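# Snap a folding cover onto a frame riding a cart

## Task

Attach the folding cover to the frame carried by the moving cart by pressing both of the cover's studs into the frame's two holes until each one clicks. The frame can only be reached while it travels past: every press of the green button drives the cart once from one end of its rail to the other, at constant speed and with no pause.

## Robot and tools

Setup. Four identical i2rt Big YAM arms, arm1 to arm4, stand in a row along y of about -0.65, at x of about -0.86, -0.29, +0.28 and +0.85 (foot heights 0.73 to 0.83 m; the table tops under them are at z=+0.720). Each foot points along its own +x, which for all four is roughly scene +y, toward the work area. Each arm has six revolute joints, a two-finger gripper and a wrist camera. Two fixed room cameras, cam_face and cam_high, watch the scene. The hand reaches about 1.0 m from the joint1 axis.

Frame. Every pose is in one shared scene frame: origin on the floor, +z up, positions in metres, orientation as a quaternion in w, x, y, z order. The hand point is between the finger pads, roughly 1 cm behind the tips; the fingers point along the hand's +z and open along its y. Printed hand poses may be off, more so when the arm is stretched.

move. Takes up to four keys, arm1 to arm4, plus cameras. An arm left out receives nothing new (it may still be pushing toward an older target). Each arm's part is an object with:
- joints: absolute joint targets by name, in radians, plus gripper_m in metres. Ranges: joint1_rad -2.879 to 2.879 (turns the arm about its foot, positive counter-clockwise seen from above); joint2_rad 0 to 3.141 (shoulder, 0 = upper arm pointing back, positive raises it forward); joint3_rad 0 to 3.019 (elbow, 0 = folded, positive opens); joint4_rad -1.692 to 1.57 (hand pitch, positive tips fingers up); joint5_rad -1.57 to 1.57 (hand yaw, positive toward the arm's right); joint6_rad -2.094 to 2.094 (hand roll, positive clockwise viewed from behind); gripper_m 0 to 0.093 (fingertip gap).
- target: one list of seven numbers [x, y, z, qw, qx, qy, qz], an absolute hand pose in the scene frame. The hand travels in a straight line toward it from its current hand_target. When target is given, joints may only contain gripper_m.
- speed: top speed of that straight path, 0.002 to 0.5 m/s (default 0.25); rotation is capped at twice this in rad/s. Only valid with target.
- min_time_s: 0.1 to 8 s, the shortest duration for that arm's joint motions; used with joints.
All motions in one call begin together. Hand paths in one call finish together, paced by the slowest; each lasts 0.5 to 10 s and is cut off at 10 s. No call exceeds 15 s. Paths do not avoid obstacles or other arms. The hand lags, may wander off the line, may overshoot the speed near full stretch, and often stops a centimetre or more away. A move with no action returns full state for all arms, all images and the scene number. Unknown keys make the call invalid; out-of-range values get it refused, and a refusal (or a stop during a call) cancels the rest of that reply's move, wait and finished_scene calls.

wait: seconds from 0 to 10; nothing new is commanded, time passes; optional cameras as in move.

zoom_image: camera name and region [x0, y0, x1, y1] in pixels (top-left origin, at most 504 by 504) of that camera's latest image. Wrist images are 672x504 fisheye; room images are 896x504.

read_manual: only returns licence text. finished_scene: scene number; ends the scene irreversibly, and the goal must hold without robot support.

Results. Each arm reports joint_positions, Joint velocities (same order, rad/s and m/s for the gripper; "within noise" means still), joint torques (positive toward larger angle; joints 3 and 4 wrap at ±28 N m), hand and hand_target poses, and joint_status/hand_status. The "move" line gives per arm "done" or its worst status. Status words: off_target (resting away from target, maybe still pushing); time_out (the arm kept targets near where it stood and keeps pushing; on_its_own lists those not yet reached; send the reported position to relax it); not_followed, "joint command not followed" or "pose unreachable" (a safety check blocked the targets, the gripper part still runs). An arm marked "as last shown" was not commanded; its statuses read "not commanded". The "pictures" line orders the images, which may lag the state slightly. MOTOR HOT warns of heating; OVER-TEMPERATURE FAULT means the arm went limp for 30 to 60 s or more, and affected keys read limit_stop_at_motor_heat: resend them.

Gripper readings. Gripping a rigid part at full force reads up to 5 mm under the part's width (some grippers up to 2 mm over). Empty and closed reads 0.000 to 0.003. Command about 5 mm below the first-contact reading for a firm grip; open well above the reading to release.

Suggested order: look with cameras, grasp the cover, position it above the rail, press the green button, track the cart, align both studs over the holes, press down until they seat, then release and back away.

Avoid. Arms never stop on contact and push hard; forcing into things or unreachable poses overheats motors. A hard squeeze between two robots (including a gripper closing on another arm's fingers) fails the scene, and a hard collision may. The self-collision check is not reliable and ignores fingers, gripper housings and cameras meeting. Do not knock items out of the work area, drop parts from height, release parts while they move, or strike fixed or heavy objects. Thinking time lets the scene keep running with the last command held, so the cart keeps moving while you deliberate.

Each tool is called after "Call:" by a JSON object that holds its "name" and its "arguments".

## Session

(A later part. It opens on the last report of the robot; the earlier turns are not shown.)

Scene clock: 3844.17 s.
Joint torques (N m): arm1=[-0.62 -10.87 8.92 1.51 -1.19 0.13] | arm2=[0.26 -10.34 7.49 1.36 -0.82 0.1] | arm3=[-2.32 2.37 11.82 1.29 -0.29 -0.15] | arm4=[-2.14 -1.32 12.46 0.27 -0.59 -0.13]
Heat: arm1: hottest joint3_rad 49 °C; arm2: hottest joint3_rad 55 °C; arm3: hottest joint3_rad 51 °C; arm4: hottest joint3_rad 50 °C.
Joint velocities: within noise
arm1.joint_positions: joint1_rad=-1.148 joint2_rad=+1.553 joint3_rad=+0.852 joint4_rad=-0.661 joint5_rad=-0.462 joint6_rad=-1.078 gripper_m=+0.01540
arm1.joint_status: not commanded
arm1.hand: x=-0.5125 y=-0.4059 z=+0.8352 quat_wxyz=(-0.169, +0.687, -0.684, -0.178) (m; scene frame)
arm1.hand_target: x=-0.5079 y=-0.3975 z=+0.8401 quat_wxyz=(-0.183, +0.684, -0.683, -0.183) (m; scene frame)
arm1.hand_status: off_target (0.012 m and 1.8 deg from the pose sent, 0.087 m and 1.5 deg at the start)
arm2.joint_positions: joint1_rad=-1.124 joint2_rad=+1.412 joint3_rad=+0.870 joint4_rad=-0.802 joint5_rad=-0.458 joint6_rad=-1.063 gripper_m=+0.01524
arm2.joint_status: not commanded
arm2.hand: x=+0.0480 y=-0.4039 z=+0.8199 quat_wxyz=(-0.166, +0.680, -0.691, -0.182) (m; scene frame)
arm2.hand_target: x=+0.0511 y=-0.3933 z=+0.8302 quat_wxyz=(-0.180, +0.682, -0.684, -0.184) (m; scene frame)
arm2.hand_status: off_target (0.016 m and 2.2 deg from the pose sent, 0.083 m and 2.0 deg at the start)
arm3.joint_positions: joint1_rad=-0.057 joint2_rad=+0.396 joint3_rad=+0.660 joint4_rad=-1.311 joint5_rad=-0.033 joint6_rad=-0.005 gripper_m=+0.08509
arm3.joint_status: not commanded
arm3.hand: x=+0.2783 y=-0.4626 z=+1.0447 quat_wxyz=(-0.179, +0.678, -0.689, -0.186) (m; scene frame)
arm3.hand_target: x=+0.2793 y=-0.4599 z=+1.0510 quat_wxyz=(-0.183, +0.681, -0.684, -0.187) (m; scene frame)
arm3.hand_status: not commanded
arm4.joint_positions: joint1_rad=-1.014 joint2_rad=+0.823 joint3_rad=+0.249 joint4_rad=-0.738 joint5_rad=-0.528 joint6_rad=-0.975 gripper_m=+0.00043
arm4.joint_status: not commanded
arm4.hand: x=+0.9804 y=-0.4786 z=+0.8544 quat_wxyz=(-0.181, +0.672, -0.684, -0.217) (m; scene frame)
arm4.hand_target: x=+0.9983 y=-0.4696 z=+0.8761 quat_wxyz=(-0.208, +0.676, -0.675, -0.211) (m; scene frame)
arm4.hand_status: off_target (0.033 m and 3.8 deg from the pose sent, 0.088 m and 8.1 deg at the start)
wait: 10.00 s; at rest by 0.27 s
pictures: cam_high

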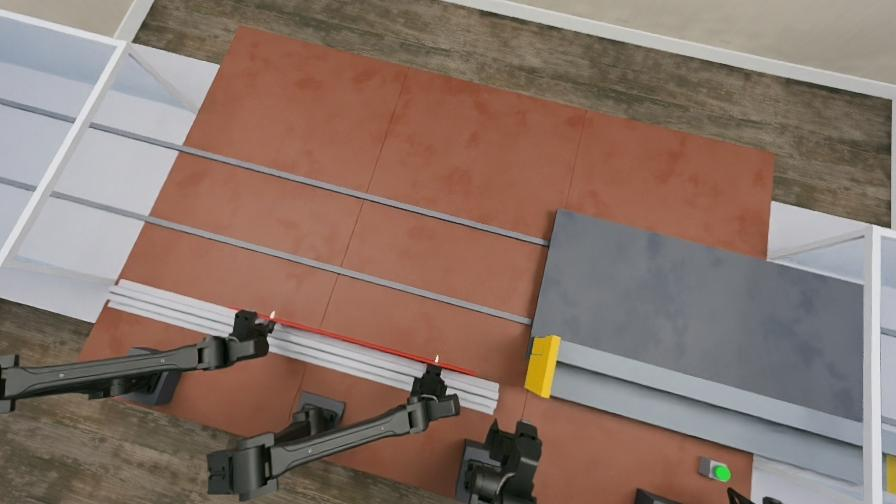

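Call:
{"name": "move", "arguments": {"arm1": {"target":[-0.505,-0.43,0.92,-0.19,0.681,-0.681,-0.19],"speed":0.1}, "arm2": {"target":[0.053,-0.43,0.925,-0.19,0.681,-0.681,-0.19],"speed":0.1}}}

Call:
{"name": "move", "arguments": {"arm1": {"target":[-0.505,-0.455,0.965,-0.19,0.681,-0.681,-0.19],"speed":0.1}, "arm2": {"target":[0.053,-0.455,0.97,-0.19,0.681,-0.681,-0.19],"speed":0.1}, "cameras": ["cam_face"]}}

Call:
{"name": "wait", "arguments": {"seconds": 10}}

Call:
{"name": "wait", "arguments": {"seconds": 10}}

Call:
{"name": "wait", "arguments": {"seconds": 10}}

Call:
{"name": "wait", "arguments": {"seconds": 10}}

Call:
{"name": "wait", "arguments": {"seconds": 10}}

Call:
{"name": "wait", "arguments": {"seconds": 10}}

Call:
{"name": "wait", "arguments": {"seconds": 10}}

Call:
{"name": "wait", "arguments": {"seconds": 10}}

Call:
{"name": "wait", "arguments": {"seconds": 10}}

Call:
{"name": "wait", "arguments": {"seconds": 10}}

Call:
{"name": "wait", "arguments": {"seconds": 10}}

Call:
{"name": "wait", "arguments": {"seconds": 6, "cameras": ["arm1_cam_wrist","arm2_cam_wrist","cam_high"]}}

Scene clock: 3859.17 s.
Joint torques (N m): arm1=[-0.79 -11.16 14.8 -0.43 -2.09 0.05] | arm2=[-1.44 -11.69 13.05 -0.91 -1.6 -0.03] | arm3=[-2.37 2.26 11.85 1.25 -0.31 -0.17] | arm4=[-2.14 -1.38 12.45 0.27 -0.58 -0.13]
Heat: arm1: hottest joint3_rad 49 °C; arm2: hottest joint3_rad 55 °C; arm3: hottest joint3_rad 51 °C; arm4: hottest joint3_rad 50 °C.
move: arm1 off_target; arm2 off_target
Joint velocities: within noise
arm1.joint_positions: joint1_rad=-1.228 joint2_rad=+1.415 joint3_rad=+0.877 joint4_rad=-0.887 joint5_rad=-0.482 joint6_rad=-1.164 gripper_m=+0.01540
arm1.joint_status: not commanded
arm1.hand: x=-0.5245 y=-0.4424 z=+0.8896 quat_wxyz=(-0.159, +0.684, -0.687, -0.185) (m; scene frame)
arm1.hand_target: x=-0.5059 y=-0.4306 z=+0.9197 quat_wxyz=(-0.190, +0.681, -0.681, -0.190) (m; scene frame)
arm1.hand_status: off_target (0.038 m and 3.6 deg from the pose sent, 0.088 m and 2.9 deg at the start)
arm2.joint_positions: joint1_rad=-1.202 joint2_rad=+1.303 joint3_rad=+0.933 joint4_rad=-1.051 joint5_rad=-0.480 joint6_rad=-1.159 gripper_m=+0.01524
arm2.joint_status: not commanded
arm2.hand: x=+0.0369 y=-0.4381 z=+0.8762 quat_wxyz=(-0.151, +0.681, -0.691, -0.191) (m; scene frame)
arm2.hand_target: x=+0.0526 y=-0.4295 z=+0.9237 quat_wxyz=(-0.194, +0.682, -0.679, -0.188) (m; scene frame)
arm2.hand_status: off_target (0.052 m and 4.6 deg from the pose sent, 0.108 m and 3.2 deg at the start)
arm3, arm4: as last shown
pictures: none

Scene clock: 3860.47 s.
Joint torques (N m): arm1=[-0.73 -10.11 15.43 -0.34 -2.09 0.11] | arm2=[-1.44 -11.05 13.57 -1.18 -1.52 -0.03] | arm3=[-2.32 2.32 11.84 1.25 -0.29 -0.16] | arm4=[-2.26 -1.38 12.45 0.27 -0.59 -0.13]
Heat: arm1: hottest joint3_rad 50 °C; arm2: hottest joint3_rad 55 °C; arm3: hottest joint3_rad 51 °C; arm4: hottest joint3_rad 50 °C.
move: arm1 off_target; arm2 off_target
Joint velocities: within noise
arm1.joint_positions: joint1_rad=-1.292 joint2_rad=+1.349 joint3_rad=+0.939 joint4_rad=-1.048 joint5_rad=-0.494 joint6_rad=-1.233 gripper_m=+0.01540
arm1.joint_status: not commanded
arm1.hand: x=-0.5223 y=-0.4655 z=+0.9334 quat_wxyz=(-0.161, +0.683, -0.687, -0.187) (m; scene frame)
arm1.hand_target: x=-0.5056 y=-0.4554 z=+0.9647 quat_wxyz=(-0.191, +0.681, -0.681, -0.190) (m; scene frame)
arm1.hand_status: off_target (0.038 m and 3.5 deg from the pose sent, 0.079 m and 3.6 deg at the start)
arm2.joint_positions: joint1_rad=-1.273 joint2_rad=+1.259 joint3_rad=+1.017 joint4_rad=-1.219 joint5_rad=-0.495 joint6_rad=-1.236 gripper_m=+0.01530
arm2.joint_status: not commanded
arm2.hand: x=+0.0399 y=-0.4620 z=+0.9215 quat_wxyz=(-0.150, +0.680, -0.691, -0.194) (m; scene frame)
arm2.hand_target: x=+0.0514 y=-0.4560 z=+0.9688 quat_wxyz=(-0.191, +0.681, -0.681, -0.189) (m; scene frame)
arm2.hand_status: off_target (0.051 m and 4.7 deg from the pose sent, 0.097 m and 4.6 deg at the start)
arm3, arm4: as last shown
pictures: cam_face

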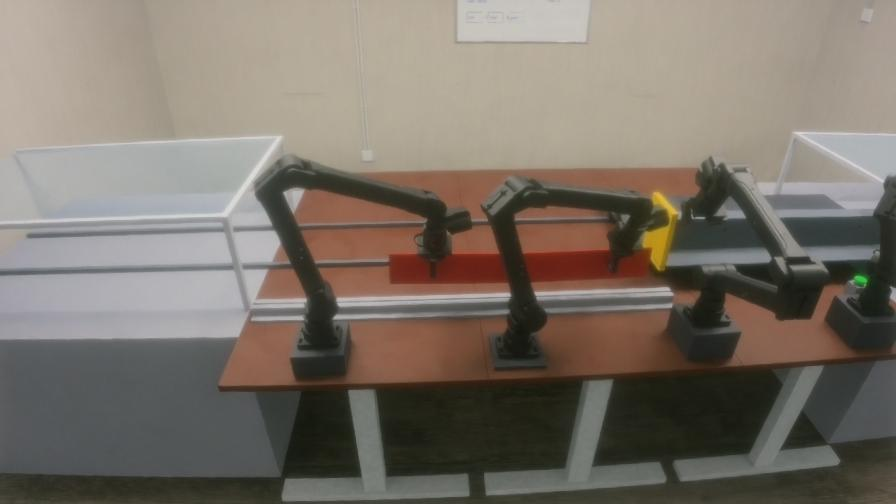

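Scene clock: 3870.47 s.
Joint torques (N m): arm1=[-1.61 -10.34 15.3 -0.43 -2.12 0.08] | arm2=[-1.44 -11.05 13.57 -1.14 -1.53 -0.02] | arm3=[-2.43 2.49 11.82 1.26 -0.3 -0.17] | arm4=[-2.14 -1.38 12.46 0.28 -0.58 -0.14]
Heat: arm1: hottest joint3_rad 54 °C; arm2: hottest joint3_rad 56 °C; arm3: hottest joint3_rad 51 °C; arm4: hottest joint3_rad 50 °C.
Joint velocities: within noise
arm1.joint_positions: joint1_rad=-1.292 joint2_rad=+1.349 joint3_rad=+0.939 joint4_rad=-1.048 joint5_rad=-0.494 joint6_rad=-1.234 gripper_m=+0.01540
arm1.joint_status: not commanded
arm1.hand: x=-0.5223 y=-0.4655 z=+0.9334 quat_wxyz=(-0.161, +0.684, -0.687, -0.187) (m; scene frame)
arm1.hand_target: x=-0.5056 y=-0.4554 z=+0.9647 quat_wxyz=(-0.191, +0.681, -0.680, -0.190) (m; scene frame)
arm1.hand_status: off_target (0.038 m and 3.5 deg from the pose sent, 0.079 m and 3.6 deg at the start)
arm2.joint_positions: joint1_rad=-1.273 joint2_rad=+1.259 joint3_rad=+1.017 joint4_rad=-1.219 joint5_rad=-0.495 joint6_rad=-1.236 gripper_m=+0.01530
arm2.joint_status: not commanded
arm2.hand: x=+0.0399 y=-0.4620 z=+0.9215 quat_wxyz=(-0.150, +0.680, -0.691, -0.194) (m; scene frame)
arm2.hand_target: x=+0.0514 y=-0.4560 z=+0.9688 quat_wxyz=(-0.191, +0.681, -0.681, -0.189) (m; scene frame)
arm2.hand_status: off_target (0.051 m and 4.7 deg from the pose sent, 0.097 m and 4.6 deg at the start)
arm3.joint_positions: joint1_rad=-0.057 joint2_rad=+0.396 joint3_rad=+0.660 joint4_rad=-1.311 joint5_rad=-0.033 joint6_rad=-0.005 gripper_m=+0.08509
arm3.joint_status: not commanded
arm3.hand: x=+0.2783 y=-0.4626 z=+1.0447 quat_wxyz=(-0.179, +0.678, -0.689, -0.186) (m; scene frame)
arm3.hand_target: x=+0.2793 y=-0.4599 z=+1.0510 quat_wxyz=(-0.183, +0.681, -0.684, -0.187) (m; scene frame)
arm3.hand_status: not commanded
arm4.joint_positions: joint1_rad=-1.014 joint2_rad=+0.823 joint3_rad=+0.249 joint4_rad=-0.738 joint5_rad=-0.528 joint6_rad=-0.975 gripper_m=+0.00043
arm4.joint_status: not commanded
arm4.hand: x=+0.9804 y=-0.4786 z=+0.8544 quat_wxyz=(-0.181, +0.672, -0.684, -0.217) (m; scene frame)
arm4.hand_target: x=+0.9983 y=-0.4696 z=+0.8761 quat_wxyz=(-0.208, +0.676, -0.675, -0.211) (m; scene frame)
arm4.hand_status: not commanded
wait: 10.00 s; at rest by 0.27 s
pictures: none

Scene clock: 3880.47 s.
Joint torques (N m): arm1=[-0.67 -10.46 15.23 -0.31 -2.09 0.06] | arm2=[-1.44 -11.05 13.57 -1.16 -1.52 -0.02] | arm3=[-2.43 2.37 11.79 1.25 -0.29 -0.15] | arm4=[-2.2 -1.38 12.46 0.21 -0.59 -0.13]
Heat: arm1: hottest joint3_rad 57 °C; arm2: hottest joint3_rad 57 °C; arm3: hottest joint3_rad 51 °C; arm4: hottest joint3_rad 50 °C.
Joint velocities: within noise
arm1.joint_positions: joint1_rad=-1.292 joint2_rad=+1.349 joint3_rad=+0.939 joint4_rad=-1.048 joint5_rad=-0.494 joint6_rad=-1.234 gripper_m=+0.01540
arm1.joint_status: not commanded
arm1.hand: x=-0.5223 y=-0.4655 z=+0.9334 quat_wxyz=(-0.161, +0.684, -0.687, -0.187) (m; scene frame)
arm1.hand_target: x=-0.5056 y=-0.4554 z=+0.9647 quat_wxyz=(-0.191, +0.681, -0.680, -0.190) (m; scene frame)
arm1.hand_status: off_target (0.038 m and 3.5 deg from the pose sent, 0.079 m and 3.6 deg at the start)
arm2.joint_positions: joint1_rad=-1.273 joint2_rad=+1.259 joint3_rad=+1.017 joint4_rad=-1.219 joint5_rad=-0.495 joint6_rad=-1.236 gripper_m=+0.01530
arm2.joint_status: not commanded
arm2.hand: x=+0.0399 y=-0.4620 z=+0.9215 quat_wxyz=(-0.150, +0.680, -0.691, -0.194) (m; scene frame)
arm2.hand_target: x=+0.0514 y=-0.4560 z=+0.9688 quat_wxyz=(-0.191, +0.681, -0.681, -0.189) (m; scene frame)
arm2.hand_status: off_target (0.051 m and 4.7 deg from the pose sent, 0.097 m and 4.6 deg at the start)
arm3.joint_positions: joint1_rad=-0.057 joint2_rad=+0.396 joint3_rad=+0.660 joint4_rad=-1.311 joint5_rad=-0.033 joint6_rad=-0.005 gripper_m=+0.08509
arm3.joint_status: not commanded
arm3.hand: x=+0.2783 y=-0.4626 z=+1.0447 quat_wxyz=(-0.179, +0.678, -0.689, -0.186) (m; scene frame)
arm3.hand_target: x=+0.2793 y=-0.4599 z=+1.0510 quat_wxyz=(-0.183, +0.681, -0.684, -0.187) (m; scene frame)
arm3.hand_status: not commanded
arm4.joint_positions: joint1_rad=-1.014 joint2_rad=+0.823 joint3_rad=+0.249 joint4_rad=-0.738 joint5_rad=-0.528 joint6_rad=-0.975 gripper_m=+0.00043
arm4.joint_status: not commanded
arm4.hand: x=+0.9804 y=-0.4786 z=+0.8544 quat_wxyz=(-0.181, +0.672, -0.684, -0.217) (m; scene frame)
arm4.hand_target: x=+0.9983 y=-0.4696 z=+0.8761 quat_wxyz=(-0.208, +0.676, -0.675, -0.211) (m; scene frame)
arm4.hand_status: not commanded
wait: 10.00 s; at rest by 0.27 s
pictures: none

Scene clock: 3890.47 s.
Joint torques (N m): arm1=[-1.14 -10.4 15.47 -0.36 -2.09 0.03] | arm2=[-1.44 -11.05 13.57 -1.14 -1.53 -0.02] | arm3=[-2.32 2.2 11.85 1.31 -0.29 -0.15] | arm4=[-2.2 -1.26 12.49 0.24 -0.59 -0.14]
Heat: arm1: hottest joint3_rad 59 °C; arm2: hottest joint3_rad 58 °C; arm3: hottest joint3_rad 51 °C; arm4: hottest joint3_rad 50 °C.
Joint velocities: within noise
arm1.joint_positions: joint1_rad=-1.292 joint2_rad=+1.349 joint3_rad=+0.939 joint4_rad=-1.048 joint5_rad=-0.494 joint6_rad=-1.234 gripper_m=+0.01540
arm1.joint_status: not commanded
arm1.hand: x=-0.5223 y=-0.4655 z=+0.9334 quat_wxyz=(-0.161, +0.684, -0.687, -0.187) (m; scene frame)
arm1.hand_target: x=-0.5056 y=-0.4554 z=+0.9647 quat_wxyz=(-0.191, +0.681, -0.680, -0.190) (m; scene frame)
arm1.hand_status: off_target (0.038 m and 3.5 deg from the pose sent, 0.079 m and 3.6 deg at the start)
arm2.joint_positions: joint1_rad=-1.273 joint2_rad=+1.259 joint3_rad=+1.017 joint4_rad=-1.219 joint5_rad=-0.495 joint6_rad=-1.236 gripper_m=+0.01530
arm2.joint_status: not commanded
arm2.hand: x=+0.0399 y=-0.4620 z=+0.9215 quat_wxyz=(-0.150, +0.680, -0.691, -0.194) (m; scene frame)
arm2.hand_target: x=+0.0514 y=-0.4560 z=+0.9688 quat_wxyz=(-0.191, +0.681, -0.681, -0.189) (m; scene frame)
arm2.hand_status: off_target (0.051 m and 4.7 deg from the pose sent, 0.097 m and 4.6 deg at the start)
arm3.joint_positions: joint1_rad=-0.057 joint2_rad=+0.396 joint3_rad=+0.660 joint4_rad=-1.311 joint5_rad=-0.033 joint6_rad=-0.005 gripper_m=+0.08509
arm3.joint_status: not commanded
arm3.hand: x=+0.2783 y=-0.4626 z=+1.0447 quat_wxyz=(-0.179, +0.678, -0.689, -0.186) (m; scene frame)
arm3.hand_target: x=+0.2793 y=-0.4599 z=+1.0510 quat_wxyz=(-0.183, +0.681, -0.684, -0.187) (m; scene frame)
arm3.hand_status: not commanded
arm4.joint_positions: joint1_rad=-1.014 joint2_rad=+0.823 joint3_rad=+0.249 joint4_rad=-0.738 joint5_rad=-0.528 joint6_rad=-0.975 gripper_m=+0.00043
arm4.joint_status: not commanded
arm4.hand: x=+0.9804 y=-0.4786 z=+0.8544 quat_wxyz=(-0.181, +0.672, -0.684, -0.217) (m; scene frame)
arm4.hand_target: x=+0.9983 y=-0.4696 z=+0.8761 quat_wxyz=(-0.208, +0.676, -0.675, -0.211) (m; scene frame)
arm4.hand_status: not commanded
wait: 10.00 s; at rest by 0.27 s
pictures: none

Scene clock: 3900.47 s.
Joint torques (N m): arm1=[-1.2 -10.11 15.43 -0.34 -2.02 0.06] | arm2=[-1.44 -10.99 13.57 -1.14 -1.52 -0.02] | arm3=[-2.32 2.49 11.86 1.25 -0.3 -0.15] | arm4=[-2.26 -1.26 12.48 0.29 -0.59 -0.14]
Heat: arm1: hottest joint3_rad 61 °C; arm2: hottest joint3_rad 59 °C; arm3: hottest joint3_rad 51 °C; arm4: hottest joint3_rad 50 °C.
Joint velocities: within noise
arm1.joint_positions: joint1_rad=-1.292 joint2_rad=+1.349 joint3_rad=+0.939 joint4_rad=-1.048 joint5_rad=-0.494 joint6_rad=-1.234 gripper_m=+0.01540
arm1.joint_status: not commanded
arm1.hand: x=-0.5223 y=-0.4655 z=+0.9334 quat_wxyz=(-0.161, +0.684, -0.687, -0.187) (m; scene frame)
arm1.hand_target: x=-0.5056 y=-0.4554 z=+0.9647 quat_wxyz=(-0.191, +0.681, -0.680, -0.190) (m; scene frame)
arm1.hand_status: off_target (0.038 m and 3.5 deg from the pose sent, 0.079 m and 3.6 deg at the start)
arm2.joint_positions: joint1_rad=-1.273 joint2_rad=+1.259 joint3_rad=+1.017 joint4_rad=-1.219 joint5_rad=-0.495 joint6_rad=-1.236 gripper_m=+0.01530
arm2.joint_status: not commanded
arm2.hand: x=+0.0399 y=-0.4620 z=+0.9215 quat_wxyz=(-0.150, +0.680, -0.691, -0.194) (m; scene frame)
arm2.hand_target: x=+0.0514 y=-0.4560 z=+0.9688 quat_wxyz=(-0.191, +0.681, -0.681, -0.189) (m; scene frame)
arm2.hand_status: off_target (0.051 m and 4.7 deg from the pose sent, 0.097 m and 4.6 deg at the start)
arm3.joint_positions: joint1_rad=-0.057 joint2_rad=+0.396 joint3_rad=+0.660 joint4_rad=-1.311 joint5_rad=-0.033 joint6_rad=-0.005 gripper_m=+0.08509
arm3.joint_status: not commanded
arm3.hand: x=+0.2783 y=-0.4626 z=+1.0447 quat_wxyz=(-0.179, +0.678, -0.689, -0.186) (m; scene frame)
arm3.hand_target: x=+0.2793 y=-0.4599 z=+1.0510 quat_wxyz=(-0.183, +0.681, -0.684, -0.187) (m; scene frame)
arm3.hand_status: not commanded
arm4.joint_positions: joint1_rad=-1.014 joint2_rad=+0.823 joint3_rad=+0.249 joint4_rad=-0.738 joint5_rad=-0.528 joint6_rad=-0.975 gripper_m=+0.00043
arm4.joint_status: not commanded
arm4.hand: x=+0.9804 y=-0.4786 z=+0.8544 quat_wxyz=(-0.181, +0.672, -0.684, -0.217) (m; scene frame)
arm4.hand_target: x=+0.9983 y=-0.4696 z=+0.8761 quat_wxyz=(-0.208, +0.676, -0.675, -0.211) (m; scene frame)
arm4.hand_status: not commanded
wait: 10.00 s; at rest by 0.27 s
pictures: none

Scene clock: 3910.47 s.
Joint torques (N m): arm1=[-0.67 -10.05 15.27 -0.12 -2.05 0.06] | arm2=[-1.44 -11.11 13.57 -1.14 -1.52 -0.02] | arm3=[-2.43 2.43 11.81 1.28 -0.3 -0.16] | arm4=[-2.2 -1.32 12.46 0.25 -0.6 -0.13]
Heat: arm1: hottest joint3_rad 63 °C; arm2: hottest joint3_rad 60 °C; arm3: hottest joint3_rad 51 °C; arm4: hottest joint3_rad 50 °C.
Joint velocities: within noise
arm1.joint_positions: joint1_rad=-1.292 joint2_rad=+1.349 joint3_rad=+0.939 joint4_rad=-1.048 joint5_rad=-0.494 joint6_rad=-1.234 gripper_m=+0.01540
arm1.joint_status: not commanded
arm1.hand: x=-0.5223 y=-0.4655 z=+0.9334 quat_wxyz=(-0.161, +0.684, -0.687, -0.187) (m; scene frame)
arm1.hand_target: x=-0.5056 y=-0.4554 z=+0.9647 quat_wxyz=(-0.191, +0.681, -0.680, -0.190) (m; scene frame)
arm1.hand_status: off_target (0.038 m and 3.5 deg from the pose sent, 0.079 m and 3.6 deg at the start)
arm2.joint_positions: joint1_rad=-1.273 joint2_rad=+1.259 joint3_rad=+1.017 joint4_rad=-1.219 joint5_rad=-0.495 joint6_rad=-1.236 gripper_m=+0.01530
arm2.joint_status: not commanded
arm2.hand: x=+0.0399 y=-0.4620 z=+0.9215 quat_wxyz=(-0.150, +0.680, -0.691, -0.194) (m; scene frame)
arm2.hand_target: x=+0.0514 y=-0.4560 z=+0.9688 quat_wxyz=(-0.191, +0.681, -0.681, -0.189) (m; scene frame)
arm2.hand_status: off_target (0.051 m and 4.7 deg from the pose sent, 0.097 m and 4.6 deg at the start)
arm3.joint_positions: joint1_rad=-0.057 joint2_rad=+0.396 joint3_rad=+0.660 joint4_rad=-1.311 joint5_rad=-0.033 joint6_rad=-0.005 gripper_m=+0.08509
arm3.joint_status: not commanded
arm3.hand: x=+0.2783 y=-0.4626 z=+1.0447 quat_wxyz=(-0.179, +0.678, -0.689, -0.186) (m; scene frame)
arm3.hand_target: x=+0.2793 y=-0.4599 z=+1.0510 quat_wxyz=(-0.183, +0.681, -0.684, -0.187) (m; scene frame)
arm3.hand_status: not commanded
arm4.joint_positions: joint1_rad=-1.014 joint2_rad=+0.823 joint3_rad=+0.249 joint4_rad=-0.738 joint5_rad=-0.528 joint6_rad=-0.975 gripper_m=+0.00043
arm4.joint_status: not commanded
arm4.hand: x=+0.9804 y=-0.4786 z=+0.8544 quat_wxyz=(-0.181, +0.672, -0.684, -0.217) (m; scene frame)
arm4.hand_target: x=+0.9983 y=-0.4696 z=+0.8761 quat_wxyz=(-0.208, +0.676, -0.675, -0.211) (m; scene frame)
arm4.hand_status: not commanded
wait: 10.00 s; at rest by 0.27 s
pictures: none

Scene clock: 3920.47 s.
Joint torques (N m): arm1=[-1.55 -10.34 15.53 -0.53 -2.02 0.06] | arm2=[-1.44 -11.05 13.57 -1.14 -1.53 -0.02] | arm3=[-2.32 2.43 11.84 1.32 -0.29 -0.16] | arm4=[-2.02 -1.32 12.46 0.25 -0.59 -0.14]
Heat: arm1: hottest joint3_rad 64 °C; arm2: hottest joint3_rad 61 °C; arm3: hottest joint3_rad 51 °C; arm4: hottest joint3_rad 51 °C.
Joint velocities: within noise
arm1.joint_positions: joint1_rad=-1.292 joint2_rad=+1.349 joint3_rad=+0.939 joint4_rad=-1.048 joint5_rad=-0.494 joint6_rad=-1.234 gripper_m=+0.01540
arm1.joint_status: not commanded
arm1.hand: x=-0.5223 y=-0.4655 z=+0.9334 quat_wxyz=(-0.161, +0.684, -0.687, -0.187) (m; scene frame)
arm1.hand_target: x=-0.5056 y=-0.4554 z=+0.9647 quat_wxyz=(-0.191, +0.681, -0.680, -0.190) (m; scene frame)
arm1.hand_status: off_target (0.038 m and 3.5 deg from the pose sent, 0.079 m and 3.6 deg at the start)
arm2.joint_positions: joint1_rad=-1.273 joint2_rad=+1.259 joint3_rad=+1.017 joint4_rad=-1.219 joint5_rad=-0.495 joint6_rad=-1.236 gripper_m=+0.01530
arm2.joint_status: not commanded
arm2.hand: x=+0.0399 y=-0.4620 z=+0.9215 quat_wxyz=(-0.150, +0.680, -0.691, -0.194) (m; scene frame)
arm2.hand_target: x=+0.0514 y=-0.4560 z=+0.9688 quat_wxyz=(-0.191, +0.681, -0.681, -0.189) (m; scene frame)
arm2.hand_status: off_target (0.051 m and 4.7 deg from the pose sent, 0.097 m and 4.6 deg at the start)
arm3.joint_positions: joint1_rad=-0.057 joint2_rad=+0.396 joint3_rad=+0.660 joint4_rad=-1.311 joint5_rad=-0.033 joint6_rad=-0.005 gripper_m=+0.08509
arm3.joint_status: not commanded
arm3.hand: x=+0.2783 y=-0.4626 z=+1.0447 quat_wxyz=(-0.179, +0.678, -0.689, -0.186) (m; scene frame)
arm3.hand_target: x=+0.2793 y=-0.4599 z=+1.0510 quat_wxyz=(-0.183, +0.681, -0.684, -0.187) (m; scene frame)
arm3.hand_status: not commanded
arm4.joint_positions: joint1_rad=-1.014 joint2_rad=+0.823 joint3_rad=+0.249 joint4_rad=-0.738 joint5_rad=-0.528 joint6_rad=-0.975 gripper_m=+0.00043
arm4.joint_status: not commanded
arm4.hand: x=+0.9804 y=-0.4786 z=+0.8544 quat_wxyz=(-0.181, +0.672, -0.684, -0.217) (m; scene frame)
arm4.hand_target: x=+0.9983 y=-0.4696 z=+0.8761 quat_wxyz=(-0.208, +0.676, -0.675, -0.211) (m; scene frame)
arm4.hand_status: not commanded
wait: 10.00 s; at rest by 0.27 s
pictures: none

Scene clock: 3930.47 s.
Joint torques (N m): arm1=[-0.38 -9.7 15.49 -0.55 -2.08 0.1] | arm2=[-1.38 -11.05 13.57 -1.14 -1.53 -0.02] | arm3=[-2.37 2.26 11.81 1.29 -0.3 -0.16] | arm4=[-2.14 -1.32 12.46 0.24 -0.59 -0.14]
Heat: arm1: hottest joint3_rad 65 °C; arm2: hottest joint3_rad 61 °C; arm3: hottest joint3_rad 51 °C; arm4: hottest joint3_rad 51 °C.
Joint velocities: within noise
arm1.joint_positions: joint1_rad=-1.292 joint2_rad=+1.349 joint3_rad=+0.939 joint4_rad=-1.048 joint5_rad=-0.494 joint6_rad=-1.234 gripper_m=+0.01540
arm1.joint_status: not commanded
arm1.hand: x=-0.5223 y=-0.4655 z=+0.9334 quat_wxyz=(-0.161, +0.684, -0.687, -0.187) (m; scene frame)
arm1.hand_target: x=-0.5056 y=-0.4554 z=+0.9647 quat_wxyz=(-0.191, +0.681, -0.680, -0.190) (m; scene frame)
arm1.hand_status: off_target (0.038 m and 3.5 deg from the pose sent, 0.079 m and 3.6 deg at the start)
arm2.joint_positions: joint1_rad=-1.273 joint2_rad=+1.259 joint3_rad=+1.017 joint4_rad=-1.219 joint5_rad=-0.495 joint6_rad=-1.236 gripper_m=+0.01530
arm2.joint_status: not commanded
arm2.hand: x=+0.0399 y=-0.4620 z=+0.9215 quat_wxyz=(-0.150, +0.680, -0.691, -0.194) (m; scene frame)
arm2.hand_target: x=+0.0514 y=-0.4560 z=+0.9688 quat_wxyz=(-0.191, +0.681, -0.681, -0.189) (m; scene frame)
arm2.hand_status: off_target (0.051 m and 4.7 deg from the pose sent, 0.097 m and 4.6 deg at the start)
arm3.joint_positions: joint1_rad=-0.057 joint2_rad=+0.396 joint3_rad=+0.660 joint4_rad=-1.311 joint5_rad=-0.033 joint6_rad=-0.005 gripper_m=+0.08509
arm3.joint_status: not commanded
arm3.hand: x=+0.2783 y=-0.4626 z=+1.0447 quat_wxyz=(-0.179, +0.678, -0.689, -0.186) (m; scene frame)
arm3.hand_target: x=+0.2793 y=-0.4599 z=+1.0510 quat_wxyz=(-0.183, +0.681, -0.684, -0.187) (m; scene frame)
arm3.hand_status: not commanded
arm4.joint_positions: joint1_rad=-1.014 joint2_rad=+0.823 joint3_rad=+0.249 joint4_rad=-0.738 joint5_rad=-0.528 joint6_rad=-0.975 gripper_m=+0.00043
arm4.joint_status: not commanded
arm4.hand: x=+0.9804 y=-0.4786 z=+0.8544 quat_wxyz=(-0.181, +0.672, -0.684, -0.217) (m; scene frame)
arm4.hand_target: x=+0.9983 y=-0.4696 z=+0.8761 quat_wxyz=(-0.208, +0.676, -0.675, -0.211) (m; scene frame)
arm4.hand_status: not commanded
wait: 10.00 s; at rest by 0.27 s
pictures: none

Scene clock: 3940.47 s.
Joint torques (N m): arm1=[-0.97 -10.58 15.36 -0.46 -2.08 0.07] | arm2=[-1.44 -11.05 13.57 -1.14 -1.52 -0.02] | arm3=[-2.2 2.43 11.85 1.26 -0.31 -0.15] | arm4=[-2.2 -1.44 12.46 0.28 -0.59 -0.14]
Heat: arm1: hottest joint3_rad 66 °C; arm2: hottest joint3_rad 62 °C; arm3: hottest joint3_rad 51 °C; arm4: hottest joint3_rad 51 °C.
Joint velocities: within noise
arm1.joint_positions: joint1_rad=-1.292 joint2_rad=+1.349 joint3_rad=+0.939 joint4_rad=-1.048 joint5_rad=-0.494 joint6_rad=-1.234 gripper_m=+0.01540
arm1.joint_status: not commanded
arm1.hand: x=-0.5223 y=-0.4655 z=+0.9334 quat_wxyz=(-0.161, +0.684, -0.687, -0.187) (m; scene frame)
arm1.hand_target: x=-0.5056 y=-0.4554 z=+0.9647 quat_wxyz=(-0.191, +0.681, -0.680, -0.190) (m; scene frame)
arm1.hand_status: off_target (0.038 m and 3.5 deg from the pose sent, 0.079 m and 3.6 deg at the start)
arm2.joint_positions: joint1_rad=-1.273 joint2_rad=+1.259 joint3_rad=+1.017 joint4_rad=-1.219 joint5_rad=-0.495 joint6_rad=-1.236 gripper_m=+0.01530
arm2.joint_status: not commanded
arm2.hand: x=+0.0399 y=-0.4620 z=+0.9215 quat_wxyz=(-0.150, +0.680, -0.691, -0.194) (m; scene frame)
arm2.hand_target: x=+0.0514 y=-0.4560 z=+0.9688 quat_wxyz=(-0.191, +0.681, -0.681, -0.189) (m; scene frame)
arm2.hand_status: off_target (0.051 m and 4.7 deg from the pose sent, 0.097 m and 4.6 deg at the start)
arm3.joint_positions: joint1_rad=-0.057 joint2_rad=+0.396 joint3_rad=+0.660 joint4_rad=-1.311 joint5_rad=-0.033 joint6_rad=-0.005 gripper_m=+0.08509
arm3.joint_status: not commanded
arm3.hand: x=+0.2783 y=-0.4626 z=+1.0447 quat_wxyz=(-0.179, +0.678, -0.689, -0.186) (m; scene frame)
arm3.hand_target: x=+0.2793 y=-0.4599 z=+1.0510 quat_wxyz=(-0.183, +0.681, -0.684, -0.187) (m; scene frame)
arm3.hand_status: not commanded
arm4.joint_positions: joint1_rad=-1.014 joint2_rad=+0.823 joint3_rad=+0.249 joint4_rad=-0.738 joint5_rad=-0.528 joint6_rad=-0.975 gripper_m=+0.00043
arm4.joint_status: not commanded
arm4.hand: x=+0.9804 y=-0.4786 z=+0.8544 quat_wxyz=(-0.181, +0.672, -0.684, -0.217) (m; scene frame)
arm4.hand_target: x=+0.9983 y=-0.4696 z=+0.8761 quat_wxyz=(-0.208, +0.676, -0.675, -0.211) (m; scene frame)
arm4.hand_status: not commanded
wait: 10.00 s; at rest by 0.27 s
pictures: none

Scene clock: 3950.47 s.
Joint torques (N m): arm1=[-1.38 -10.05 15.45 -0.25 -2.07 0.06] | arm2=[-1.44 -11.05 13.57 -1.14 -1.53 -0.02] | arm3=[-2.43 2.49 11.81 1.29 -0.29 -0.17] | arm4=[-2.08 -1.26 12.45 0.25 -0.58 -0.13]
Heat: arm1: hottest joint3_rad 66 °C; arm2: hottest joint3_rad 62 °C; arm3: hottest joint3_rad 51 °C; arm4: hottest joint3_rad 51 °C.
Joint velocities: within noise
arm1.joint_positions: joint1_rad=-1.292 joint2_rad=+1.349 joint3_rad=+0.939 joint4_rad=-1.048 joint5_rad=-0.494 joint6_rad=-1.234 gripper_m=+0.01540
arm1.joint_status: not commanded
arm1.hand: x=-0.5223 y=-0.4655 z=+0.9334 quat_wxyz=(-0.161, +0.684, -0.687, -0.187) (m; scene frame)
arm1.hand_target: x=-0.5056 y=-0.4554 z=+0.9647 quat_wxyz=(-0.191, +0.681, -0.680, -0.190) (m; scene frame)
arm1.hand_status: off_target (0.038 m and 3.5 deg from the pose sent, 0.079 m and 3.6 deg at the start)
arm2.joint_positions: joint1_rad=-1.273 joint2_rad=+1.259 joint3_rad=+1.017 joint4_rad=-1.219 joint5_rad=-0.495 joint6_rad=-1.236 gripper_m=+0.01530
arm2.joint_status: not commanded
arm2.hand: x=+0.0399 y=-0.4620 z=+0.9215 quat_wxyz=(-0.150, +0.680, -0.691, -0.194) (m; scene frame)
arm2.hand_target: x=+0.0514 y=-0.4560 z=+0.9688 quat_wxyz=(-0.191, +0.681, -0.681, -0.189) (m; scene frame)
arm2.hand_status: off_target (0.051 m and 4.7 deg from the pose sent, 0.097 m and 4.6 deg at the start)
arm3.joint_positions: joint1_rad=-0.057 joint2_rad=+0.396 joint3_rad=+0.660 joint4_rad=-1.311 joint5_rad=-0.033 joint6_rad=-0.005 gripper_m=+0.08509
arm3.joint_status: not commanded
arm3.hand: x=+0.2783 y=-0.4626 z=+1.0447 quat_wxyz=(-0.179, +0.678, -0.689, -0.186) (m; scene frame)
arm3.hand_target: x=+0.2793 y=-0.4599 z=+1.0510 quat_wxyz=(-0.183, +0.681, -0.684, -0.187) (m; scene frame)
arm3.hand_status: not commanded
arm4.joint_positions: joint1_rad=-1.014 joint2_rad=+0.823 joint3_rad=+0.249 joint4_rad=-0.738 joint5_rad=-0.528 joint6_rad=-0.975 gripper_m=+0.00043
arm4.joint_status: not commanded
arm4.hand: x=+0.9804 y=-0.4786 z=+0.8544 quat_wxyz=(-0.181, +0.672, -0.684, -0.217) (m; scene frame)
arm4.hand_target: x=+0.9983 y=-0.4696 z=+0.8761 quat_wxyz=(-0.208, +0.676, -0.675, -0.211) (m; scene frame)
arm4.hand_status: not commanded
wait: 10.00 s; at rest by 0.27 s
pictures: none

Scene clock: 3960.47 s.
Joint torques (N m): arm1=[-0.79 -9.58 15.5 -0.2 -2.07 0.12] | arm2=[-1.38 -11.05 13.57 -1.16 -1.52 -0.02] | arm3=[-2.37 2.49 11.82 1.24 -0.29 -0.17] | arm4=[-2.2 -1.32 12.49 0.24 -0.59 -0.13]
Heat: arm1: hottest joint3_rad 67 °C; arm2: hottest joint3_rad 63 °C; arm3: hottest joint3_rad 51 °C; arm4: hottest joint3_rad 51 °C.
Joint velocities: within noise
arm1.joint_positions: joint1_rad=-1.292 joint2_rad=+1.349 joint3_rad=+0.939 joint4_rad=-1.048 joint5_rad=-0.494 joint6_rad=-1.234 gripper_m=+0.01540
arm1.joint_status: not commanded
arm1.hand: x=-0.5223 y=-0.4655 z=+0.9334 quat_wxyz=(-0.161, +0.684, -0.687, -0.187) (m; scene frame)
arm1.hand_target: x=-0.5056 y=-0.4554 z=+0.9647 quat_wxyz=(-0.191, +0.681, -0.680, -0.190) (m; scene frame)
arm1.hand_status: off_target (0.038 m and 3.5 deg from the pose sent, 0.079 m and 3.6 deg at the start)
arm2.joint_positions: joint1_rad=-1.273 joint2_rad=+1.259 joint3_rad=+1.017 joint4_rad=-1.219 joint5_rad=-0.495 joint6_rad=-1.236 gripper_m=+0.01530
arm2.joint_status: not commanded
arm2.hand: x=+0.0399 y=-0.4620 z=+0.9215 quat_wxyz=(-0.150, +0.680, -0.691, -0.194) (m; scene frame)
arm2.hand_target: x=+0.0514 y=-0.4560 z=+0.9688 quat_wxyz=(-0.191, +0.681, -0.681, -0.189) (m; scene frame)
arm2.hand_status: off_target (0.051 m and 4.7 deg from the pose sent, 0.097 m and 4.6 deg at the start)
arm3.joint_positions: joint1_rad=-0.057 joint2_rad=+0.396 joint3_rad=+0.660 joint4_rad=-1.311 joint5_rad=-0.033 joint6_rad=-0.005 gripper_m=+0.08509
arm3.joint_status: not commanded
arm3.hand: x=+0.2783 y=-0.4626 z=+1.0447 quat_wxyz=(-0.179, +0.678, -0.689, -0.186) (m; scene frame)
arm3.hand_target: x=+0.2793 y=-0.4599 z=+1.0510 quat_wxyz=(-0.183, +0.681, -0.684, -0.187) (m; scene frame)
arm3.hand_status: not commanded
arm4.joint_positions: joint1_rad=-1.014 joint2_rad=+0.823 joint3_rad=+0.249 joint4_rad=-0.738 joint5_rad=-0.528 joint6_rad=-0.975 gripper_m=+0.00043
arm4.joint_status: not commanded
arm4.hand: x=+0.9804 y=-0.4786 z=+0.8544 quat_wxyz=(-0.181, +0.672, -0.684, -0.217) (m; scene frame)
arm4.hand_target: x=+0.9983 y=-0.4696 z=+0.8761 quat_wxyz=(-0.208, +0.676, -0.675, -0.211) (m; scene frame)
arm4.hand_status: not commanded
wait: 10.00 s; at rest by 0.27 s
pictures: none

Scene clock: 3970.47 s.
Joint torques (N m): arm1=[-1.03 -10.05 15.2 -0.64 -2.09 0.07] | arm2=[-1.44 -11.05 13.57 -1.14 -1.52 -0.02] | arm3=[-2.37 2.37 11.82 1.26 -0.31 -0.15] | arm4=[-2.14 -1.32 12.48 0.27 -0.59 -0.13]
Heat: arm1: hottest joint3_rad 68 °C; arm2: hottest joint3_rad 63 °C; arm3: hottest joint3_rad 51 °C; arm4: hottest joint3_rad 51 °C.
Joint velocities: within noise
arm1.joint_positions: joint1_rad=-1.292 joint2_rad=+1.349 joint3_rad=+0.939 joint4_rad=-1.048 joint5_rad=-0.494 joint6_rad=-1.234 gripper_m=+0.01540
arm1.joint_status: not commanded
arm1.hand: x=-0.5223 y=-0.4655 z=+0.9334 quat_wxyz=(-0.161, +0.684, -0.687, -0.187) (m; scene frame)
arm1.hand_target: x=-0.5056 y=-0.4554 z=+0.9647 quat_wxyz=(-0.191, +0.681, -0.680, -0.190) (m; scene frame)
arm1.hand_status: off_target (0.038 m and 3.5 deg from the pose sent, 0.079 m and 3.6 deg at the start)
arm2.joint_positions: joint1_rad=-1.273 joint2_rad=+1.259 joint3_rad=+1.017 joint4_rad=-1.219 joint5_rad=-0.495 joint6_rad=-1.236 gripper_m=+0.01530
arm2.joint_status: not commanded
arm2.hand: x=+0.0399 y=-0.4620 z=+0.9215 quat_wxyz=(-0.150, +0.680, -0.691, -0.194) (m; scene frame)
arm2.hand_target: x=+0.0514 y=-0.4560 z=+0.9688 quat_wxyz=(-0.191, +0.681, -0.681, -0.189) (m; scene frame)
arm2.hand_status: off_target (0.051 m and 4.7 deg from the pose sent, 0.097 m and 4.6 deg at the start)
arm3.joint_positions: joint1_rad=-0.057 joint2_rad=+0.396 joint3_rad=+0.660 joint4_rad=-1.311 joint5_rad=-0.033 joint6_rad=-0.005 gripper_m=+0.08509
arm3.joint_status: not commanded
arm3.hand: x=+0.2783 y=-0.4626 z=+1.0447 quat_wxyz=(-0.179, +0.678, -0.689, -0.186) (m; scene frame)
arm3.hand_target: x=+0.2793 y=-0.4599 z=+1.0510 quat_wxyz=(-0.183, +0.681, -0.684, -0.187) (m; scene frame)
arm3.hand_status: not commanded
arm4.joint_positions: joint1_rad=-1.014 joint2_rad=+0.823 joint3_rad=+0.249 joint4_rad=-0.738 joint5_rad=-0.528 joint6_rad=-0.975 gripper_m=+0.00043
arm4.joint_status: not commanded
arm4.hand: x=+0.9804 y=-0.4786 z=+0.8544 quat_wxyz=(-0.181, +0.672, -0.684, -0.217) (m; scene frame)
arm4.hand_target: x=+0.9983 y=-0.4696 z=+0.8761 quat_wxyz=(-0.208, +0.676, -0.675, -0.211) (m; scene frame)
arm4.hand_status: not commanded
wait: 10.00 s; at rest by 0.27 s
pictures: none

Scene clock: 3976.47 s.
Joint torques (N m): arm1=[-1.32 -10.23 15.27 -0.35 -2.1 0.06] | arm2=[-1.44 -11.05 13.57 -1.14 -1.52 -0.02] | arm3=[-2.43 2.43 11.79 1.28 -0.3 -0.16] | arm4=[-2.14 -1.26 12.48 0.25 -0.59 -0.14]
Heat: arm1: hottest joint3_rad 68 °C; arm2: hottest joint3_rad 63 °C; arm3: hottest joint3_rad 51 °C; arm4: hottest joint3_rad 51 °C.
Joint velocities: within noise
arm1.joint_positions: joint1_rad=-1.292 joint2_rad=+1.349 joint3_rad=+0.939 joint4_rad=-1.048 joint5_rad=-0.494 joint6_rad=-1.234 gripper_m=+0.01540
arm1.joint_status: not commanded
arm1.hand: x=-0.5223 y=-0.4655 z=+0.9334 quat_wxyz=(-0.161, +0.684, -0.687, -0.187) (m; scene frame)
arm1.hand_target: x=-0.5056 y=-0.4554 z=+0.9647 quat_wxyz=(-0.191, +0.681, -0.680, -0.190) (m; scene frame)
arm1.hand_status: off_target (0.038 m and 3.5 deg from the pose sent, 0.079 m and 3.6 deg at the start)
arm2.joint_positions: joint1_rad=-1.273 joint2_rad=+1.259 joint3_rad=+1.017 joint4_rad=-1.219 joint5_rad=-0.495 joint6_rad=-1.236 gripper_m=+0.01530
arm2.joint_status: not commanded
arm2.hand: x=+0.0399 y=-0.4620 z=+0.9215 quat_wxyz=(-0.150, +0.680, -0.691, -0.194) (m; scene frame)
arm2.hand_target: x=+0.0514 y=-0.4560 z=+0.9688 quat_wxyz=(-0.191, +0.681, -0.681, -0.189) (m; scene frame)
arm2.hand_status: off_target (0.051 m and 4.7 deg from the pose sent, 0.097 m and 4.6 deg at the start)
arm3.joint_positions: joint1_rad=-0.057 joint2_rad=+0.396 joint3_rad=+0.660 joint4_rad=-1.311 joint5_rad=-0.033 joint6_rad=-0.005 gripper_m=+0.08509
arm3.joint_status: not commanded
arm3.hand: x=+0.2783 y=-0.4626 z=+1.0447 quat_wxyz=(-0.179, +0.678, -0.689, -0.186) (m; scene frame)
arm3.hand_target: x=+0.2793 y=-0.4599 z=+1.0510 quat_wxyz=(-0.183, +0.681, -0.684, -0.187) (m; scene frame)
arm3.hand_status: not commanded
arm4.joint_positions: joint1_rad=-1.014 joint2_rad=+0.823 joint3_rad=+0.249 joint4_rad=-0.738 joint5_rad=-0.528 joint6_rad=-0.975 gripper_m=+0.00043
arm4.joint_status: not commanded
arm4.hand: x=+0.9804 y=-0.4786 z=+0.8544 quat_wxyz=(-0.181, +0.672, -0.684, -0.217) (m; scene frame)
arm4.hand_target: x=+0.9983 y=-0.4696 z=+0.8761 quat_wxyz=(-0.208, +0.676, -0.675, -0.211) (m; scene frame)
arm4.hand_status: not commanded
wait: 6.00 s; at rest by 0.27 s
pictures: arm1_cam_wrist, arm2_cam_wrist, cam_high

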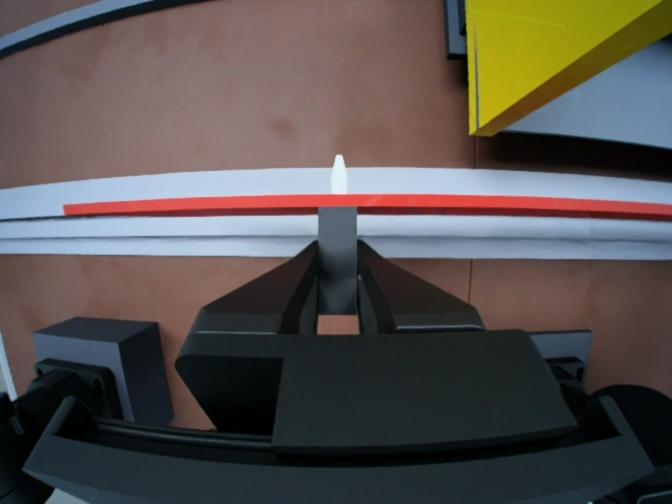

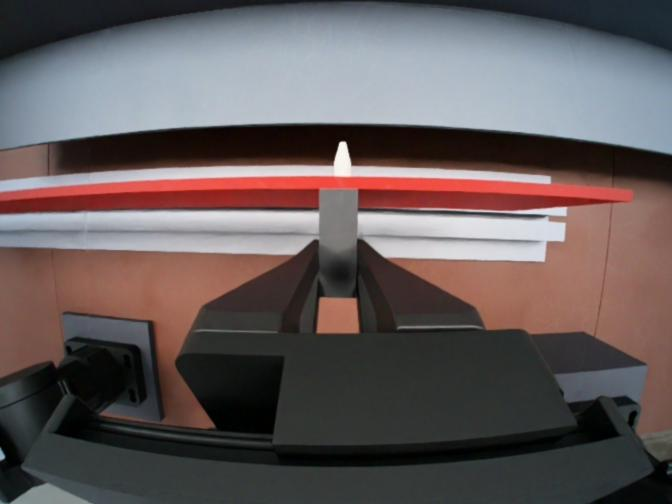

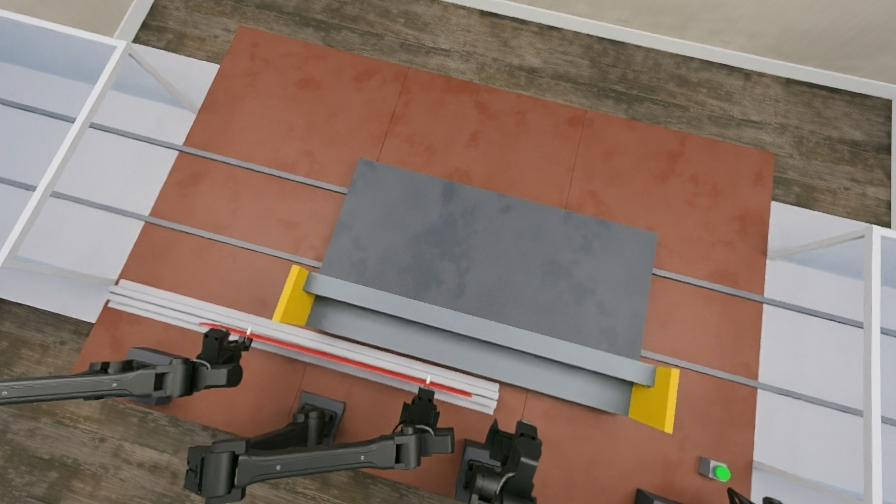

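Call:
{"name": "wait", "arguments": {"seconds": 10}}

Call:
{"name": "wait", "arguments": {"seconds": 10}}

Call:
{"name": "wait", "arguments": {"seconds": 10}}

Call:
{"name": "wait", "arguments": {"seconds": 10, "cameras": ["arm1_cam_wrist","arm2_cam_wrist","cam_high"]}}

Scene clock: 3994.17 s.
Joint torques (N m): arm1=[-0.67 -10.17 15.41 -0.53 -2.12 0.05] | arm2=[-1.44 -11.05 13.59 -1.14 -1.52 -0.02] | arm3=[-2.32 2.37 11.79 1.26 -0.29 -0.16] | arm4=[-2.2 -1.26 12.49 0.27 -0.58 -0.13]
Heat: arm1: hottest joint3_rad 69 °C; arm2: hottest joint3_rad 64 °C; arm3: hottest joint3_rad 51 °C; arm4: hottest joint3_rad 51 °C.
Joint velocities: within noise
arm1.joint_positions: joint1_rad=-1.292 joint2_rad=+1.349 joint3_rad=+0.939 joint4_rad=-1.048 joint5_rad=-0.494 joint6_rad=-1.234 gripper_m=+0.01540
arm1.joint_status: not commanded
arm1.hand: x=-0.5223 y=-0.4655 z=+0.9334 quat_wxyz=(-0.161, +0.684, -0.687, -0.187) (m; scene frame)
arm1.hand_target: x=-0.5056 y=-0.4554 z=+0.9647 quat_wxyz=(-0.191, +0.681, -0.680, -0.190) (m; scene frame)
arm1.hand_status: off_target (0.038 m and 3.5 deg from the pose sent, 0.079 m and 3.6 deg at the start)
arm2.joint_positions: joint1_rad=-1.273 joint2_rad=+1.259 joint3_rad=+1.017 joint4_rad=-1.219 joint5_rad=-0.495 joint6_rad=-1.236 gripper_m=+0.01530
arm2.joint_status: not commanded
arm2.hand: x=+0.0399 y=-0.4620 z=+0.9215 quat_wxyz=(-0.150, +0.680, -0.691, -0.194) (m; scene frame)
arm2.hand_target: x=+0.0514 y=-0.4560 z=+0.9688 quat_wxyz=(-0.191, +0.681, -0.681, -0.189) (m; scene frame)
arm2.hand_status: off_target (0.051 m and 4.7 deg from the pose sent, 0.097 m and 4.6 deg at the start)
arm3.joint_positions: joint1_rad=-0.057 joint2_rad=+0.396 joint3_rad=+0.660 joint4_rad=-1.311 joint5_rad=-0.033 joint6_rad=-0.005 gripper_m=+0.08509
arm3.joint_status: not commanded
arm3.hand: x=+0.2783 y=-0.4626 z=+1.0447 quat_wxyz=(-0.179, +0.678, -0.689, -0.186) (m; scene frame)
arm3.hand_target: x=+0.2793 y=-0.4599 z=+1.0510 quat_wxyz=(-0.183, +0.681, -0.684, -0.187) (m; scene frame)
arm3.hand_status: not commanded
arm4.joint_positions: joint1_rad=-1.014 joint2_rad=+0.823 joint3_rad=+0.249 joint4_rad=-0.738 joint5_rad=-0.528 joint6_rad=-0.975 gripper_m=+0.00043
arm4.joint_status: not commanded
arm4.hand: x=+0.9804 y=-0.4786 z=+0.8544 quat_wxyz=(-0.181, +0.672, -0.684, -0.217) (m; scene frame)
arm4.hand_target: x=+0.9983 y=-0.4696 z=+0.8761 quat_wxyz=(-0.208, +0.676, -0.675, -0.211) (m; scene frame)
arm4.hand_status: not commanded
wait: 10.00 s; at rest from the start
pictures: none

Scene clock: 4004.17 s.
Joint torques (N m): arm1=[-0.91 -9.82 15.24 -0.39 -2.07 0.12] | arm2=[-1.44 -11.05 13.57 -1.16 -1.52 -0.02] | arm3=[-2.37 2.37 11.82 1.28 -0.31 -0.17] | arm4=[-2.14 -1.26 12.48 0.27 -0.59 -0.13]
Heat: arm1: hottest joint3_rad 69 °C; arm2: hottest joint3_rad 64 °C; arm3: hottest joint3_rad 51 °C; arm4: hottest joint3_rad 51 °C.
Joint velocities: within noise
arm1.joint_positions: joint1_rad=-1.292 joint2_rad=+1.349 joint3_rad=+0.939 joint4_rad=-1.048 joint5_rad=-0.494 joint6_rad=-1.234 gripper_m=+0.01540
arm1.joint_status: not commanded
arm1.hand: x=-0.5223 y=-0.4655 z=+0.9334 quat_wxyz=(-0.161, +0.684, -0.687, -0.187) (m; scene frame)
arm1.hand_target: x=-0.5056 y=-0.4554 z=+0.9647 quat_wxyz=(-0.191, +0.681, -0.680, -0.190) (m; scene frame)
arm1.hand_status: off_target (0.038 m and 3.5 deg from the pose sent, 0.079 m and 3.6 deg at the start)
arm2.joint_positions: joint1_rad=-1.273 joint2_rad=+1.259 joint3_rad=+1.017 joint4_rad=-1.219 joint5_rad=-0.495 joint6_rad=-1.236 gripper_m=+0.01530
arm2.joint_status: not commanded
arm2.hand: x=+0.0399 y=-0.4620 z=+0.9215 quat_wxyz=(-0.150, +0.680, -0.691, -0.194) (m; scene frame)
arm2.hand_target: x=+0.0514 y=-0.4560 z=+0.9688 quat_wxyz=(-0.191, +0.681, -0.681, -0.189) (m; scene frame)
arm2.hand_status: off_target (0.051 m and 4.7 deg from the pose sent, 0.097 m and 4.6 deg at the start)
arm3.joint_positions: joint1_rad=-0.057 joint2_rad=+0.396 joint3_rad=+0.660 joint4_rad=-1.311 joint5_rad=-0.033 joint6_rad=-0.005 gripper_m=+0.08509
arm3.joint_status: not commanded
arm3.hand: x=+0.2783 y=-0.4626 z=+1.0447 quat_wxyz=(-0.179, +0.678, -0.689, -0.186) (m; scene frame)
arm3.hand_target: x=+0.2793 y=-0.4599 z=+1.0510 quat_wxyz=(-0.183, +0.681, -0.684, -0.187) (m; scene frame)
arm3.hand_status: not commanded
arm4.joint_positions: joint1_rad=-1.014 joint2_rad=+0.823 joint3_rad=+0.249 joint4_rad=-0.738 joint5_rad=-0.528 joint6_rad=-0.975 gripper_m=+0.00043
arm4.joint_status: not commanded
arm4.hand: x=+0.9804 y=-0.4786 z=+0.8544 quat_wxyz=(-0.181, +0.672, -0.684, -0.217) (m; scene frame)
arm4.hand_target: x=+0.9983 y=-0.4696 z=+0.8761 quat_wxyz=(-0.208, +0.676, -0.675, -0.211) (m; scene frame)
arm4.hand_status: not commanded
wait: 10.00 s; at rest by 0.27 s
pictures: none

Scene clock: 4014.17 s.
Joint torques (N m): arm1=[-0.97 -10.29 15.31 -0.12 -2.08 0.04] | arm2=[-1.38 -10.99 13.57 -1.14 -1.53 -0.02] | arm3=[-2.32 2.43 11.84 1.31 -0.29 -0.16] | arm4=[-2.2 -1.32 12.46 0.29 -0.59 -0.14]
Heat: arm1: hottest joint3_rad 69 °C; arm2: hottest joint3_rad 64 °C; arm3: hottest joint3_rad 51 °C; arm4: hottest joint3_rad 51 °C.
Joint velocities: within noise
arm1.joint_positions: joint1_rad=-1.292 joint2_rad=+1.349 joint3_rad=+0.939 joint4_rad=-1.048 joint5_rad=-0.494 joint6_rad=-1.234 gripper_m=+0.01540
arm1.joint_status: not commanded
arm1.hand: x=-0.5223 y=-0.4655 z=+0.9334 quat_wxyz=(-0.161, +0.684, -0.687, -0.187) (m; scene frame)
arm1.hand_target: x=-0.5056 y=-0.4554 z=+0.9647 quat_wxyz=(-0.191, +0.681, -0.680, -0.190) (m; scene frame)
arm1.hand_status: off_target (0.038 m and 3.5 deg from the pose sent, 0.079 m and 3.6 deg at the start)
arm2.joint_positions: joint1_rad=-1.273 joint2_rad=+1.259 joint3_rad=+1.017 joint4_rad=-1.219 joint5_rad=-0.495 joint6_rad=-1.236 gripper_m=+0.01530
arm2.joint_status: not commanded
arm2.hand: x=+0.0399 y=-0.4620 z=+0.9215 quat_wxyz=(-0.150, +0.680, -0.691, -0.194) (m; scene frame)
arm2.hand_target: x=+0.0514 y=-0.4560 z=+0.9688 quat_wxyz=(-0.191, +0.681, -0.681, -0.189) (m; scene frame)
arm2.hand_status: off_target (0.051 m and 4.7 deg from the pose sent, 0.097 m and 4.6 deg at the start)
arm3.joint_positions: joint1_rad=-0.057 joint2_rad=+0.396 joint3_rad=+0.660 joint4_rad=-1.311 joint5_rad=-0.033 joint6_rad=-0.005 gripper_m=+0.08509
arm3.joint_status: not commanded
arm3.hand: x=+0.2783 y=-0.4626 z=+1.0447 quat_wxyz=(-0.179, +0.678, -0.689, -0.186) (m; scene frame)
arm3.hand_target: x=+0.2793 y=-0.4599 z=+1.0510 quat_wxyz=(-0.183, +0.681, -0.684, -0.187) (m; scene frame)
arm3.hand_status: not commanded
arm4.joint_positions: joint1_rad=-1.014 joint2_rad=+0.823 joint3_rad=+0.249 joint4_rad=-0.738 joint5_rad=-0.528 joint6_rad=-0.975 gripper_m=+0.00043
arm4.joint_status: not commanded
arm4.hand: x=+0.9804 y=-0.4786 z=+0.8544 quat_wxyz=(-0.181, +0.672, -0.684, -0.217) (m; scene frame)
arm4.hand_target: x=+0.9983 y=-0.4696 z=+0.8761 quat_wxyz=(-0.208, +0.676, -0.675, -0.211) (m; scene frame)
arm4.hand_status: not commanded
wait: 10.00 s; at rest by 0.27 s
pictures: none

Scene clock: 4024.17 s.
Joint torques (N m): arm1=[-1.67 -9.82 15.36 -0.47 -2.11 0.05] | arm2=[-1.38 -11.05 13.57 -1.14 -1.52 -0.02] | arm3=[-2.43 2.43 11.82 1.33 -0.3 -0.16] | arm4=[-2.14 -1.44 12.45 0.27 -0.58 -0.14]
Heat: arm1: hottest joint3_rad 69 °C; arm2: hottest joint3_rad 65 °C; arm3: hottest joint3_rad 51 °C; arm4: hottest joint3_rad 51 °C.
Joint velocities: within noise
arm1.joint_positions: joint1_rad=-1.292 joint2_rad=+1.349 joint3_rad=+0.939 joint4_rad=-1.048 joint5_rad=-0.494 joint6_rad=-1.234 gripper_m=+0.01540
arm1.joint_status: not commanded
arm1.hand: x=-0.5223 y=-0.4655 z=+0.9334 quat_wxyz=(-0.161, +0.684, -0.687, -0.187) (m; scene frame)
arm1.hand_target: x=-0.5056 y=-0.4554 z=+0.9647 quat_wxyz=(-0.191, +0.681, -0.680, -0.190) (m; scene frame)
arm1.hand_status: off_target (0.038 m and 3.5 deg from the pose sent, 0.079 m and 3.6 deg at the start)
arm2.joint_positions: joint1_rad=-1.273 joint2_rad=+1.259 joint3_rad=+1.017 joint4_rad=-1.219 joint5_rad=-0.495 joint6_rad=-1.236 gripper_m=+0.01530
arm2.joint_status: not commanded
arm2.hand: x=+0.0399 y=-0.4620 z=+0.9215 quat_wxyz=(-0.150, +0.680, -0.691, -0.194) (m; scene frame)
arm2.hand_target: x=+0.0514 y=-0.4560 z=+0.9688 quat_wxyz=(-0.191, +0.681, -0.681, -0.189) (m; scene frame)
arm2.hand_status: off_target (0.051 m and 4.7 deg from the pose sent, 0.097 m and 4.6 deg at the start)
arm3.joint_positions: joint1_rad=-0.057 joint2_rad=+0.396 joint3_rad=+0.660 joint4_rad=-1.311 joint5_rad=-0.033 joint6_rad=-0.005 gripper_m=+0.08509
arm3.joint_status: not commanded
arm3.hand: x=+0.2783 y=-0.4626 z=+1.0447 quat_wxyz=(-0.179, +0.678, -0.689, -0.186) (m; scene frame)
arm3.hand_target: x=+0.2793 y=-0.4599 z=+1.0510 quat_wxyz=(-0.183, +0.681, -0.684, -0.187) (m; scene frame)
arm3.hand_status: not commanded
arm4.joint_positions: joint1_rad=-1.014 joint2_rad=+0.823 joint3_rad=+0.249 joint4_rad=-0.738 joint5_rad=-0.528 joint6_rad=-0.975 gripper_m=+0.00043
arm4.joint_status: not commanded
arm4.hand: x=+0.9804 y=-0.4786 z=+0.8544 quat_wxyz=(-0.181, +0.672, -0.684, -0.217) (m; scene frame)
arm4.hand_target: x=+0.9983 y=-0.4696 z=+0.8761 quat_wxyz=(-0.208, +0.676, -0.675, -0.211) (m; scene frame)
arm4.hand_status: not commanded
wait: 10.00 s; at rest by 0.27 s
pictures: arm1_cam_wrist, arm2_cam_wrist, cam_high

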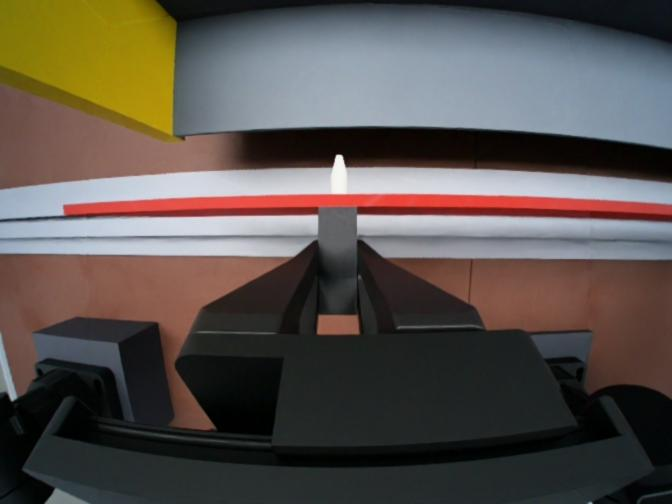

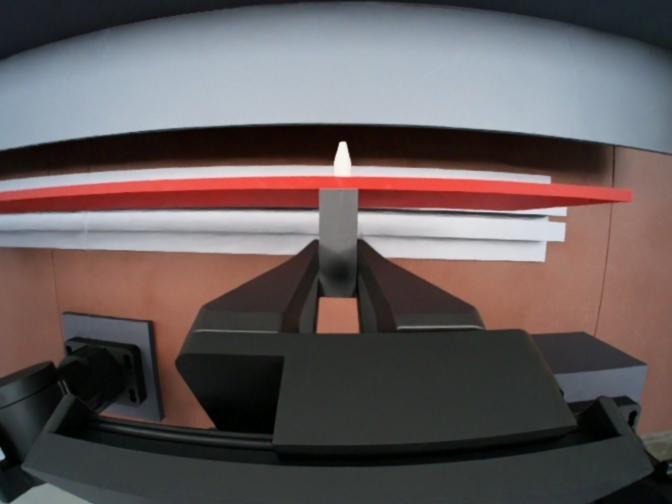

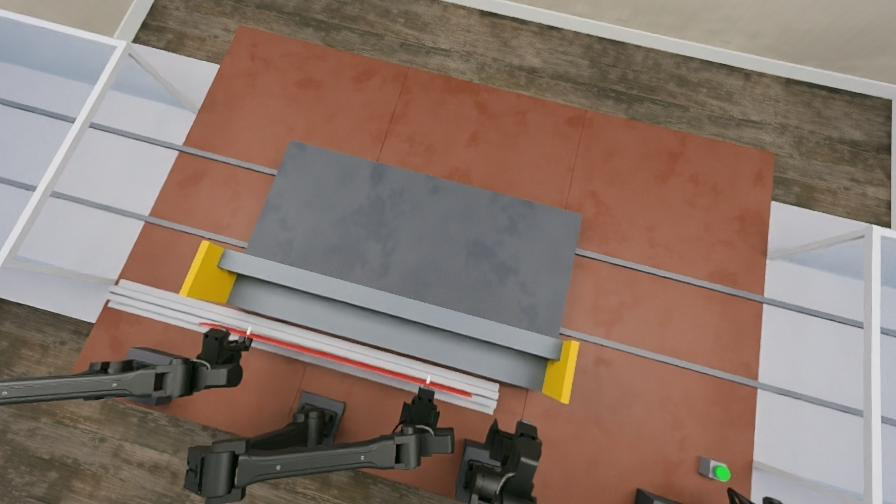

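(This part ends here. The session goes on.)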